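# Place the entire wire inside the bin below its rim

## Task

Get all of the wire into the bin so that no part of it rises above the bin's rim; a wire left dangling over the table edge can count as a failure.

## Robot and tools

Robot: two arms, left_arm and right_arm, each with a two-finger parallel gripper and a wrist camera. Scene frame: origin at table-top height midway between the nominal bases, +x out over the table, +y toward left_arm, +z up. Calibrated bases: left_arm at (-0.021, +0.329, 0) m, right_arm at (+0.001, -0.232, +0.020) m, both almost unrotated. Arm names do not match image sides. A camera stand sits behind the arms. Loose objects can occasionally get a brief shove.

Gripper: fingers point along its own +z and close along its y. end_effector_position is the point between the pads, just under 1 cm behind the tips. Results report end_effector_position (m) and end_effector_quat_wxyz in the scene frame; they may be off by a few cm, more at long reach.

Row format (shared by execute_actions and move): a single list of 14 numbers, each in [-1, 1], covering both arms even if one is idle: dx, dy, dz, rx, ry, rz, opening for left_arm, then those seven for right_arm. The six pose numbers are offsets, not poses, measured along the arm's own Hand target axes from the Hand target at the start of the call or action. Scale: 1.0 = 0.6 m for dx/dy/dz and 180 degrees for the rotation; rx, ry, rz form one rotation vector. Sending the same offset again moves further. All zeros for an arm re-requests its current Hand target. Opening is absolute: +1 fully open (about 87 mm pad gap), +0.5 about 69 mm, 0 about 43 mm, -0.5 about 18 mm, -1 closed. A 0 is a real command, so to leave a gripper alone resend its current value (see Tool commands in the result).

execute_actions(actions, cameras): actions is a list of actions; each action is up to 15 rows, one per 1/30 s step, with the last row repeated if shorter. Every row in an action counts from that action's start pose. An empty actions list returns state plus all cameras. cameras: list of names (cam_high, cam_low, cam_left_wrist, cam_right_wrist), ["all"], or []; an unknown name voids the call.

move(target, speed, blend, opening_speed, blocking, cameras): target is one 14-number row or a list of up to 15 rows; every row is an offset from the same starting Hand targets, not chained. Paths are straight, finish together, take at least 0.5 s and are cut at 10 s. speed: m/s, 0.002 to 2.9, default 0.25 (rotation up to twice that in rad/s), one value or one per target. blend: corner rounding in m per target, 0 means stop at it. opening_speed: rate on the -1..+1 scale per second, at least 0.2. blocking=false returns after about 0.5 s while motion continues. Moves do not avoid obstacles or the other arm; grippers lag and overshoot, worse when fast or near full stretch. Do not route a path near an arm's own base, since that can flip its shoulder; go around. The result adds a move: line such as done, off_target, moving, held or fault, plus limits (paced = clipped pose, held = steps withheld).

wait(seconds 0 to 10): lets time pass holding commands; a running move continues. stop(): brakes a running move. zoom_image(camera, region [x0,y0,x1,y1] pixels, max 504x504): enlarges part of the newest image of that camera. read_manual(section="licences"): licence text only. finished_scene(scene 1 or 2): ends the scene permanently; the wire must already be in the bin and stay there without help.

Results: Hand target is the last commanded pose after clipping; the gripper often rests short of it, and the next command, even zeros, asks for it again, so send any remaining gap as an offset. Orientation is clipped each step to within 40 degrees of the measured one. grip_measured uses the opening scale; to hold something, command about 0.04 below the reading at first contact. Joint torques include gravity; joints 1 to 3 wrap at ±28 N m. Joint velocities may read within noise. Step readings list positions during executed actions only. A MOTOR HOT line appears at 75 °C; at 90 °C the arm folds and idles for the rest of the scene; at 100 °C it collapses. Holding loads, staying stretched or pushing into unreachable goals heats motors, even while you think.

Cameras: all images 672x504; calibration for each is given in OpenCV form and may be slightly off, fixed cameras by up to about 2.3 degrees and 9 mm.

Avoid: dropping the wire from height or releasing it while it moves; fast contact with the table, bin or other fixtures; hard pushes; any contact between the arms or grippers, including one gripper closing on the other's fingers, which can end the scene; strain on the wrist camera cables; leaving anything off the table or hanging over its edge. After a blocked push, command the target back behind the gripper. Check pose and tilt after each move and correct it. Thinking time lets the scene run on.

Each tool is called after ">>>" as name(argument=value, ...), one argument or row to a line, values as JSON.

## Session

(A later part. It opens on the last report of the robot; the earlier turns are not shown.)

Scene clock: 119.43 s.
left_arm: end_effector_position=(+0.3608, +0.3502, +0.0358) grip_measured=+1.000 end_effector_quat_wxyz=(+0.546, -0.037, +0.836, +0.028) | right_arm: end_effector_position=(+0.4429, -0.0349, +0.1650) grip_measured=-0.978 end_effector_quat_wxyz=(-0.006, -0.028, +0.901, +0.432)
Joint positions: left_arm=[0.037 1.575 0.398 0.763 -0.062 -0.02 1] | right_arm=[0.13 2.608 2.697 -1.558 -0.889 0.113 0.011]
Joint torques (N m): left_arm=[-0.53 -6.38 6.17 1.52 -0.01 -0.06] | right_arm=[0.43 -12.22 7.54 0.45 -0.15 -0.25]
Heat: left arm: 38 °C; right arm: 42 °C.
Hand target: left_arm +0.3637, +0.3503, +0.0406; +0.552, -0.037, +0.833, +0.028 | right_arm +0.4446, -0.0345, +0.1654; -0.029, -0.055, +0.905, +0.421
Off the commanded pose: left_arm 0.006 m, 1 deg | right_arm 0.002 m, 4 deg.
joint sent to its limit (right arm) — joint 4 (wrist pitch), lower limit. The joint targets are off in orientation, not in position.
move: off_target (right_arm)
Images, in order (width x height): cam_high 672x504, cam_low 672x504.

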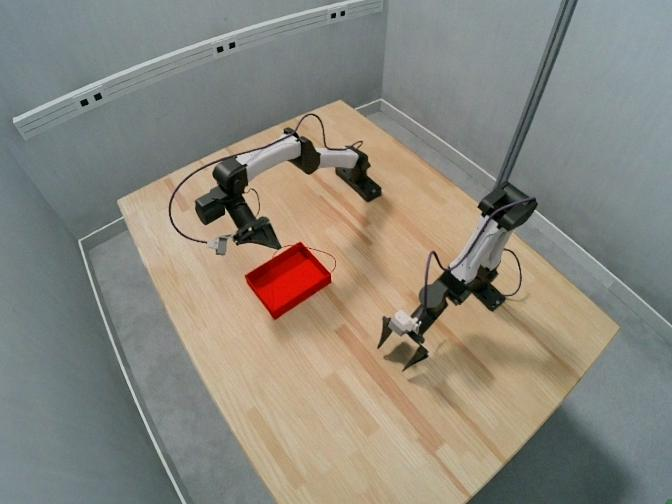

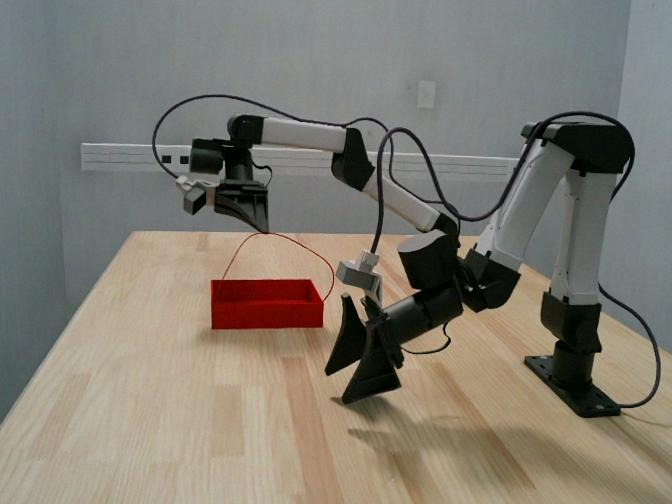

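>>> move(
  target=[0,0,0,0,0,0,1,0.007,-0.02,0.029,0.2798,0.0085,-0.3706,-1],
  speed=0.15,
  cameras=["cam_high","cam_low","cam_right_wrist"],
)

>>> zoom_image(
  camera="cam_high",
  region=[226, 212, 346, 322],
)

>>> zoom_image(
  camera="cam_low",
  region=[180, 180, 380, 350],
)

Scene clock: 135.27 s.
left_arm: end_effector_position=(+0.3608, +0.3502, +0.0358) grip_measured=+1.000 end_effector_quat_wxyz=(+0.546, -0.037, +0.836, +0.028) | right_arm: end_effector_position=(+0.4352, -0.0312, +0.1223) grip_measured=-0.978 end_effector_quat_wxyz=(+0.181, -0.537, +0.823, -0.027)
Joint positions: left_arm=[0.037 1.575 0.398 0.763 -0.062 -0.02 1] | right_arm=[0.498 2.16 1.972 -1.016 0.024 -0.665 0.011]
Joint torques (N m): left_arm=[-0.54 -6.39 6.16 1.52 -0.01 -0.06] | right_arm=[0.38 -16.23 5.07 1.32 0.21 -0.15]
Heat: left arm: 38 °C; right arm: 46 °C.
Hand target: left_arm +0.3637, +0.3503, +0.0406; +0.552, -0.037, +0.833, +0.028 | right_arm +0.4397, -0.0296, +0.1450; +0.214, -0.539, +0.814, -0.035
Off the commanded pose: left_arm 0.006 m, 1 deg | right_arm 0.023 m, 4 deg.
move: off_target (right_arm)
camera_calibration:
cam_right_wrist: T_world_to_cam=[[0.874069, -0.433076, 0.220111, -0.419495], [-0.476841, -0.678209, 0.559156, 0.136656], [-0.0928757, -0.593699, -0.799309, 0.262214], [0, 0, 0, 1]] pos_world=[0.456184, 0.0666841, 0.225514]
Images, in order (width x height): cam_high 672x504, cam_low 672x504, cam_right_wrist 672x504.

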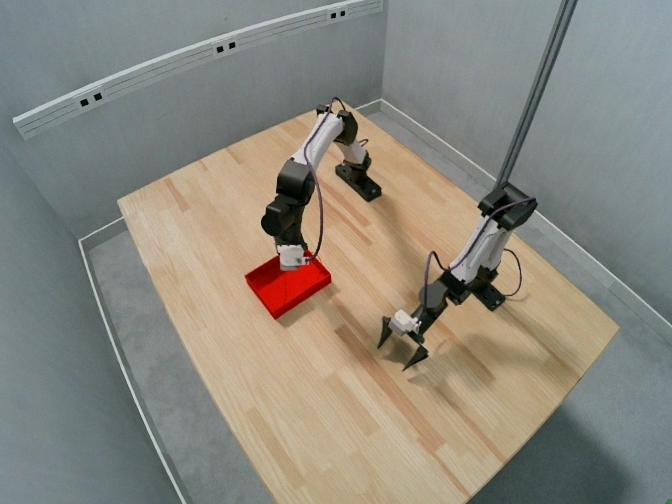

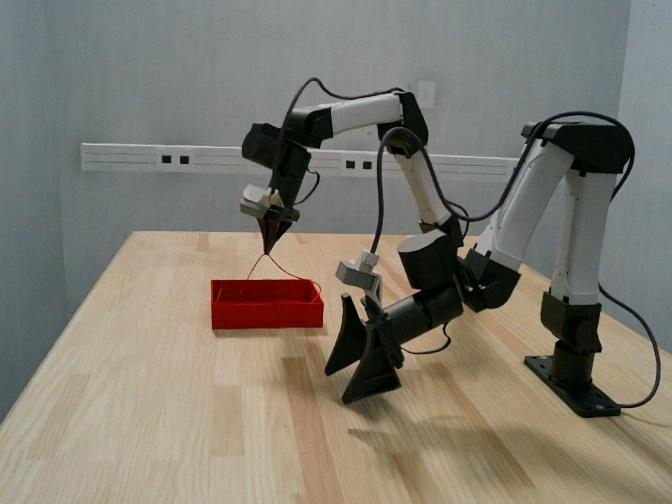

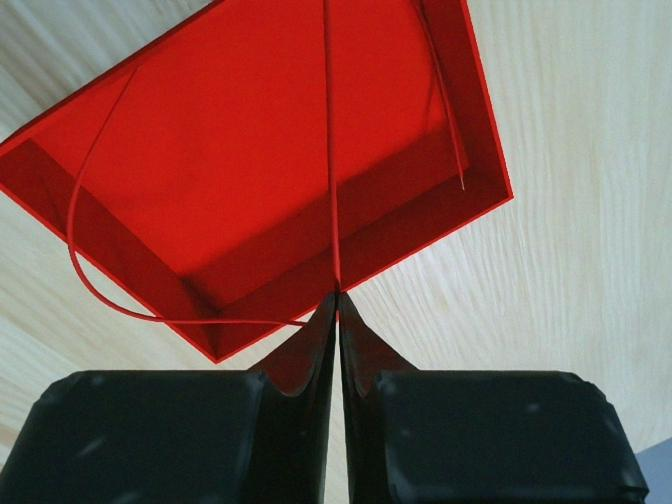

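Scaled by 4.200 from the camera's 672x504 image, which has a finer 960x720 frame.

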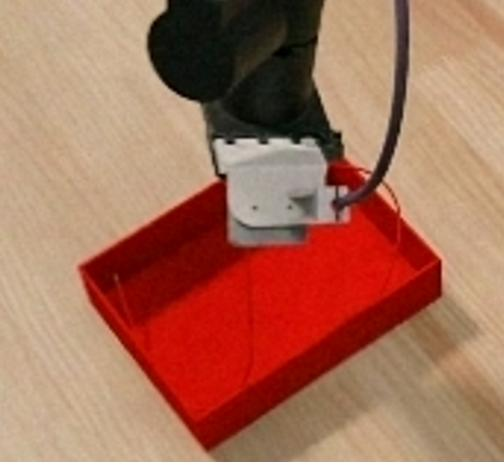

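Scaled by 2.520 from the camera's 672x504 image, which has a finer 960x720 frame.

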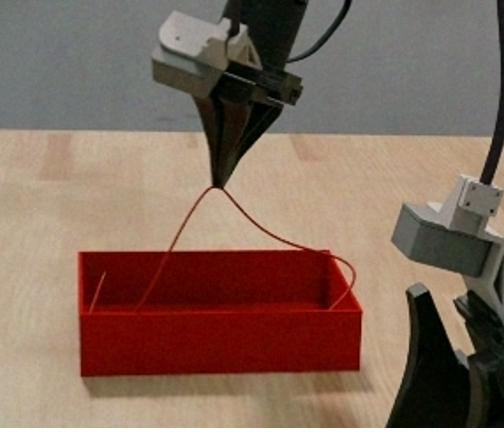

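>>> move(
  target=[0,0,0,0,0,0,1,0.005,0.015,0.104,-0.0687,-0.0637,-0.2013,-1],
  speed=0.12,
  cameras=["cam_high","cam_low","cam_right_wrist"],
)

>>> zoom_image(
  camera="cam_low",
  region=[180, 180, 380, 350],
)

Scene clock: 146.40 s.
left_arm: end_effector_position=(+0.3608, +0.3502, +0.0358) grip_measured=+1.000 end_effector_quat_wxyz=(+0.546, -0.037, +0.836, +0.028) | right_arm: end_effector_position=(+0.4527, -0.0197, +0.0896) grip_measured=-0.978 end_effector_quat_wxyz=(-0.208, +0.782, -0.587, -0.033)
Joint positions: left_arm=[0.037 1.575 0.398 0.763 -0.062 -0.02 1] | right_arm=[0.433 2.171 1.852 -0.908 -0.254 -1.38 0.011]
Joint torques (N m): left_arm=[-0.53 -6.38 6.16 1.52 -0.01 -0.06] | right_arm=[-0.49 -10.17 5.68 1.06 -0.2 -0.2]
Heat: left arm: 38 °C; right arm: 49 °C.
Hand target: left_arm +0.3637, +0.3503, +0.0406; +0.552, -0.037, +0.833, +0.028 | right_arm +0.4549, -0.0177, +0.0848; -0.212, +0.785, -0.581, -0.040
Off the commanded pose: left_arm 0.006 m, 1 deg | right_arm 0.006 m, 1 deg.
move: done
camera_calibration:
cam_right_wrist: T_world_to_cam=[[0.9389, 0.216759, 0.267361, -0.443328], [0.0464624, -0.849493, 0.525551, -0.0662282], [0.341039, -0.481017, -0.80766, 0.0510451], [0, 0, 0, 1]] pos_world=[0.40191, 0.0643887, 0.194562]
Images, in order (width x height): cam_high 672x504, cam_low 672x504, cam_right_wrist 672x504.

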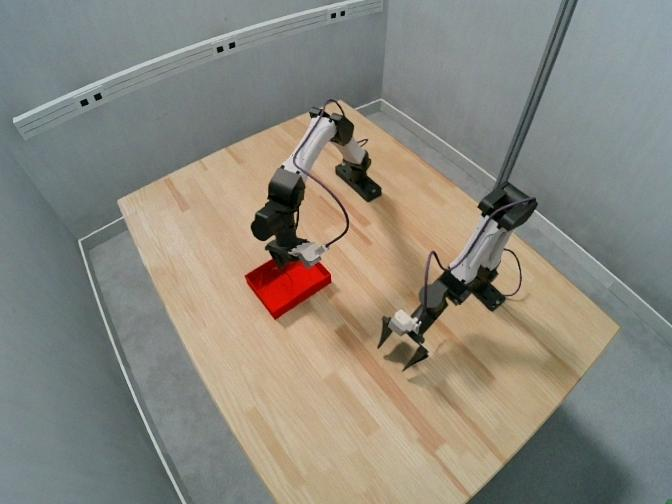

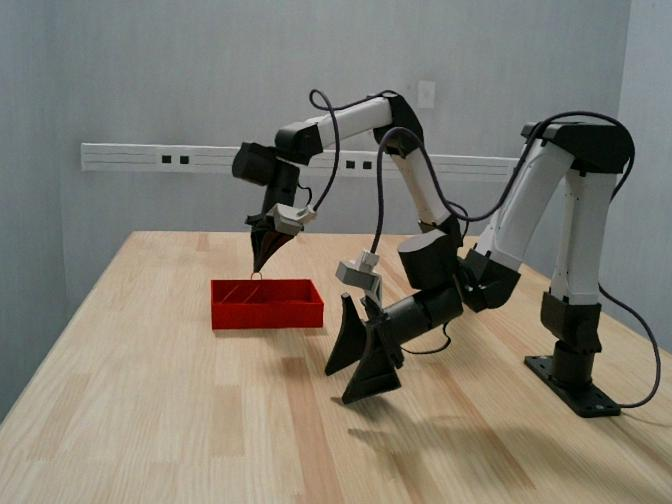

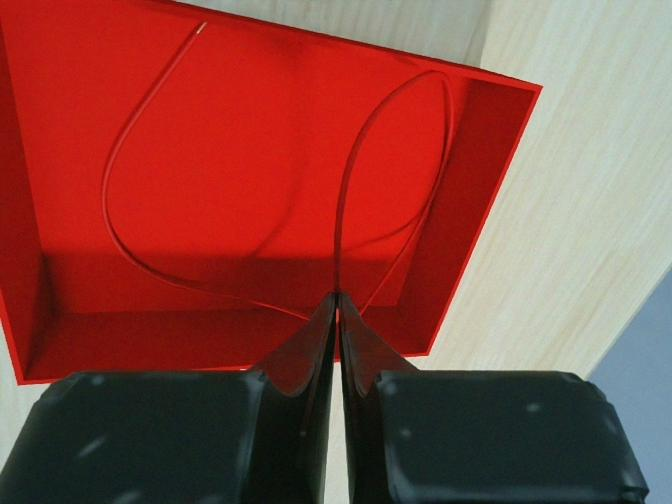

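Scaled by 2.520 from the camera's 672x504 image, which has a finer 960x720 frame.

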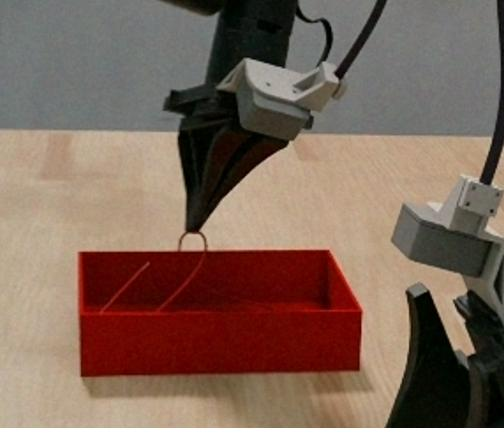

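>>> move(
  target=[0,0,0,0,0,0,1,0.0335,0.031,0.098,0,0,0,-1],
  speed=0.08,
  cameras=["cam_low","cam_right_wrist"],
)

>>> zoom_image(
  camera="cam_low",
  region=[180, 180, 380, 350],
)

Scene clock: 152.17 s.
left_arm: end_effector_position=(+0.3608, +0.3502, +0.0358) grip_measured=+1.000 end_effector_quat_wxyz=(+0.546, -0.037, +0.836, +0.028) | right_arm: end_effector_position=(+0.4525, -0.0197, +0.0248) grip_measured=-0.978 end_effector_quat_wxyz=(-0.205, +0.783, -0.587, -0.035)
Joint positions: left_arm=[0.037 1.575 0.398 0.763 -0.062 -0.02 1] | right_arm=[0.433 2.229 1.686 -0.692 -0.254 -1.382 0.011]
Joint torques (N m): left_arm=[-0.54 -6.39 6.17 1.52 -0.01 -0.06] | right_arm=[-0.39 -10.65 4.86 1.19 -0.24 -0.23]
Heat: left arm: 38 °C; right arm: 48 °C.
Hand target: left_arm +0.3637, +0.3503, +0.0406; +0.552, -0.037, +0.833, +0.028 | right_arm +0.4551, -0.0176, +0.0201; -0.213, +0.785, -0.581, -0.040
Off the commanded pose: left_arm 0.006 m, 1 deg | right_arm 0.006 m, 1 deg.
move: done
camera_calibration:
cam_right_wrist: T_world_to_cam=[[0.940167, 0.219384, 0.260684, -0.426255], [0.0515621, -0.847914, 0.52762, -0.0344989], [0.336789, -0.48261, -0.808493, 0.000671448], [0, 0, 0, 1]] pos_world=[0.402303, 0.0645856, 0.129863]
Images, in order (width x height): cam_low 672x504, cam_right_wrist 672x504.

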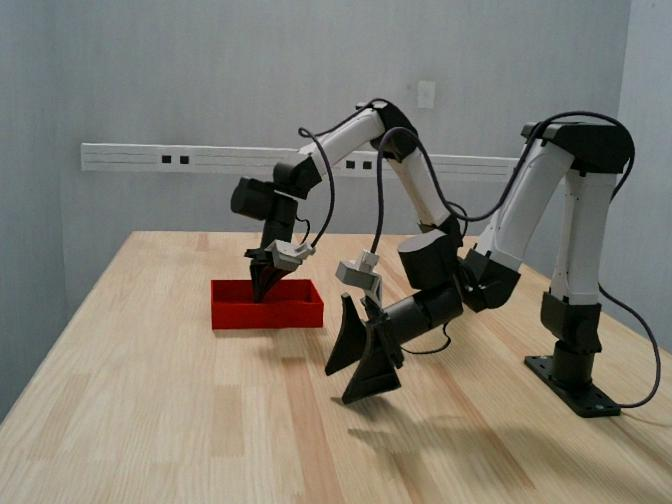

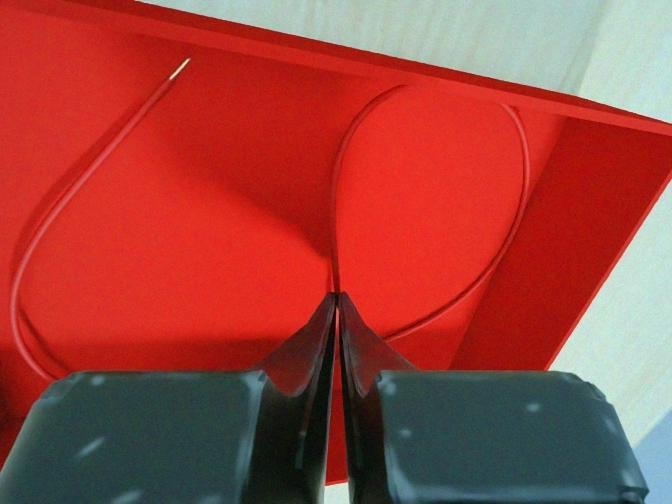

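Scaled by 2.520 from the camera's 672x504 image, which has a finer 960x720 frame.

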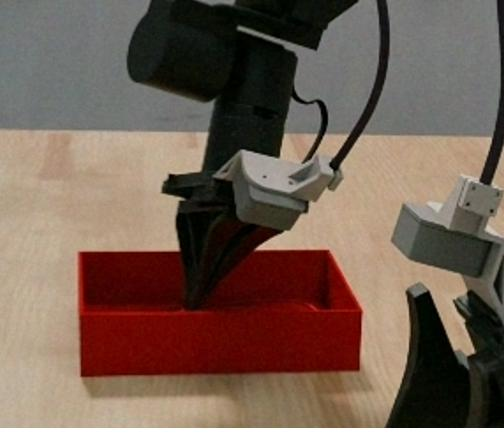

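>>> move(
  target=[
    [0,0,0,0,0,0,1,0.004,0.003,0.011,0,0,0,-1],
    [0,0,0,0,0,0,1,0.004,0.003,0.011,0,0,0,-0.6],
    [0,0,0,0,0,0,1,-0.015,-0.015,-0.045,0,0,0,-0.6],
  ],
  speed=0.05,
  opening_speed=0.4,
  cameras=["cam_low","cam_right_wrist"],
)

>>> zoom_image(
  camera="cam_low",
  region=[180, 180, 380, 350],
)

Scene clock: 157.67 s.
left_arm: end_effector_position=(+0.3608, +0.3502, +0.0358) grip_measured=+1.000 end_effector_quat_wxyz=(+0.546, -0.037, +0.836, +0.028) | right_arm: end_effector_position=(+0.4460, -0.0226, +0.0263) grip_measured=-0.600 end_effector_quat_wxyz=(-0.187, +0.784, -0.591, -0.045)
Joint positions: left_arm=[0.037 1.575 0.398 0.763 -0.062 -0.02 1] | right_arm=[0.433 2.236 1.718 -0.758 -0.255 -1.382 0.2]
Joint torques (N m): left_arm=[-0.54 -6.38 6.17 1.52 -0.01 -0.06] | right_arm=[-0.59 -14.49 8.12 0.77 -0.23 -0.2]
Heat: left arm: 38 °C; right arm: 48 °C.
Hand target: left_arm +0.3637, +0.3503, +0.0406; +0.552, -0.037, +0.833, +0.028 | right_arm +0.4555, -0.0177, +0.0498; -0.213, +0.785, -0.581, -0.040
Off the commanded pose: left_arm 0.006 m, 1 deg | right_arm 0.026 m, 3 deg.
move: off_target (right_arm)
camera_calibration:
cam_right_wrist: T_world_to_cam=[[0.949529, 0.223651, 0.219942, -0.422838], [0.0724522, -0.838582, 0.539935, -0.0467639], [0.305196, -0.496749, -0.812463, 0.0165194], [0, 0, 0, 1]] pos_world=[0.399844, 0.0635588, 0.131671]
Images, in order (width x height): cam_low 672x504, cam_right_wrist 672x504.

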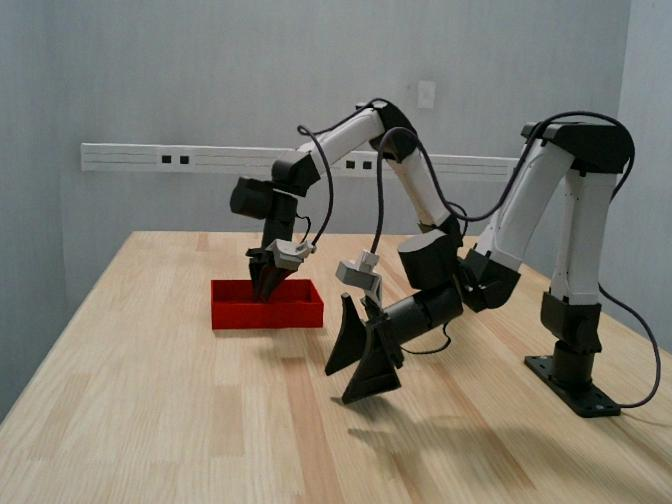

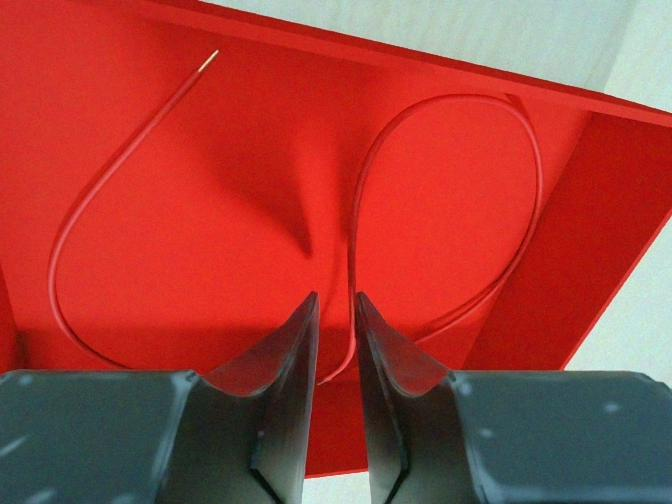

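Scaled by 2.520 from the camera's 672x504 image, which has a finer 960x720 frame.

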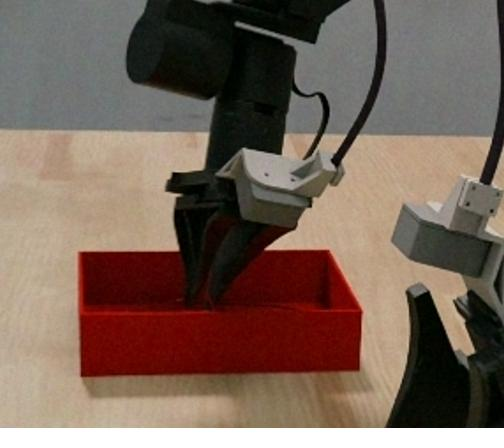

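>>> move(
  target=[0,0,0,0,0,0,1,-0.041,-0.038,-0.121,0,0,0,-0.6],
  speed=0.1,
  cameras=["cam_high","cam_low","cam_right_wrist"],
)

>>> zoom_image(
  camera="cam_low",
  region=[180, 180, 380, 350],
)

Scene clock: 161.40 s.
left_arm: end_effector_position=(+0.3608, +0.3502, +0.0358) grip_measured=+1.000 end_effector_quat_wxyz=(+0.546, -0.037, +0.836, +0.028) | right_arm: end_effector_position=(+0.4496, -0.0208, +0.0998) grip_measured=-0.600 end_effector_quat_wxyz=(-0.182, +0.784, -0.592, -0.048)
Joint positions: left_arm=[0.037 1.575 0.398 0.763 -0.062 -0.02 1] | right_arm=[0.433 2.223 1.995 -1.06 -0.256 -1.383 0.2]
Joint torques (N m): left_arm=[-0.53 -6.39 6.17 1.52 -0.01 -0.06] | right_arm=[-0.62 -15.79 8.17 0.75 -0.25 -0.22]
Heat: left arm: 38 °C; right arm: 50 °C.
Hand target: left_arm +0.3637, +0.3503, +0.0406; +0.552, -0.037, +0.833, +0.028 | right_arm +0.4553, -0.0179, +0.1298; -0.213, +0.785, -0.581, -0.040
Off the commanded pose: left_arm 0.006 m, 1 deg | right_arm 0.031 m, 4 deg.
move: off_target (right_arm)
camera_calibration:
cam_right_wrist: T_world_to_cam=[[0.951802, 0.225203, 0.208223, -0.442601], [0.0790763, -0.83611, 0.542832, -0.0884951], [0.296345, -0.500203, -0.81362, 0.080105], [0, 0, 0, 1]] pos_world=[0.404528, 0.0657523, 0.205372]
Images, in order (width x height): cam_high 672x504, cam_low 672x504, cam_right_wrist 672x504.

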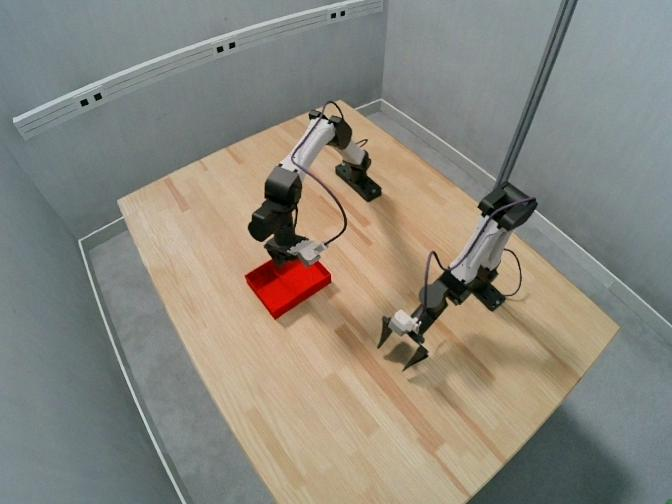

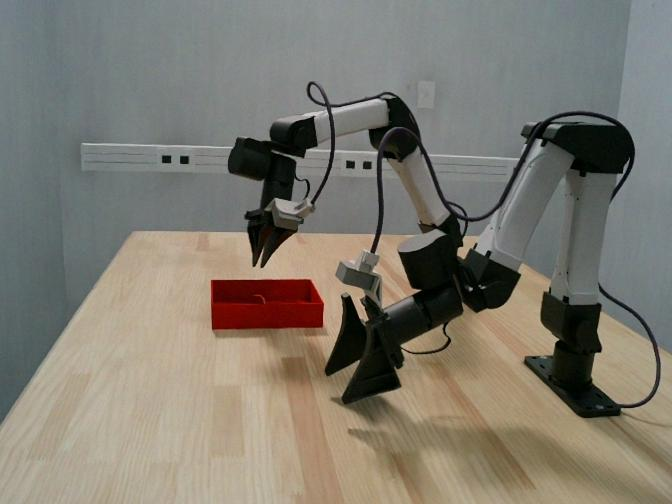

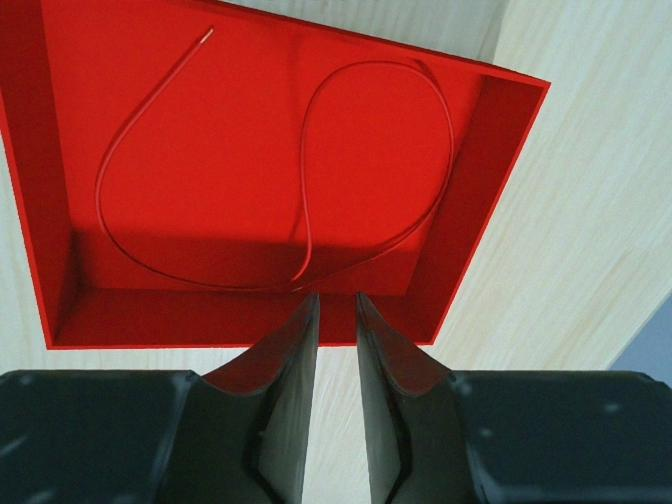

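Scaled by 2.520 from the camera's 672x504 image, which has a finer 960x720 frame.

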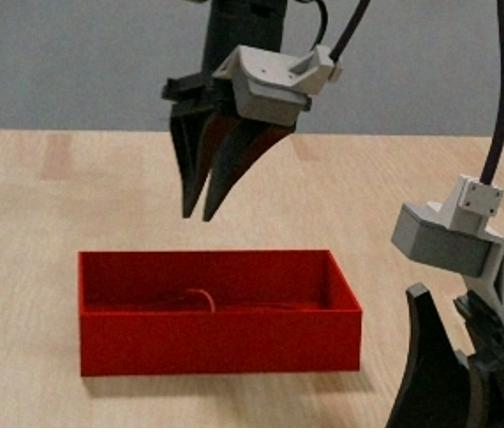

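>>> finished_scene(
  scene=2,
)

The scene is finished: the task was done.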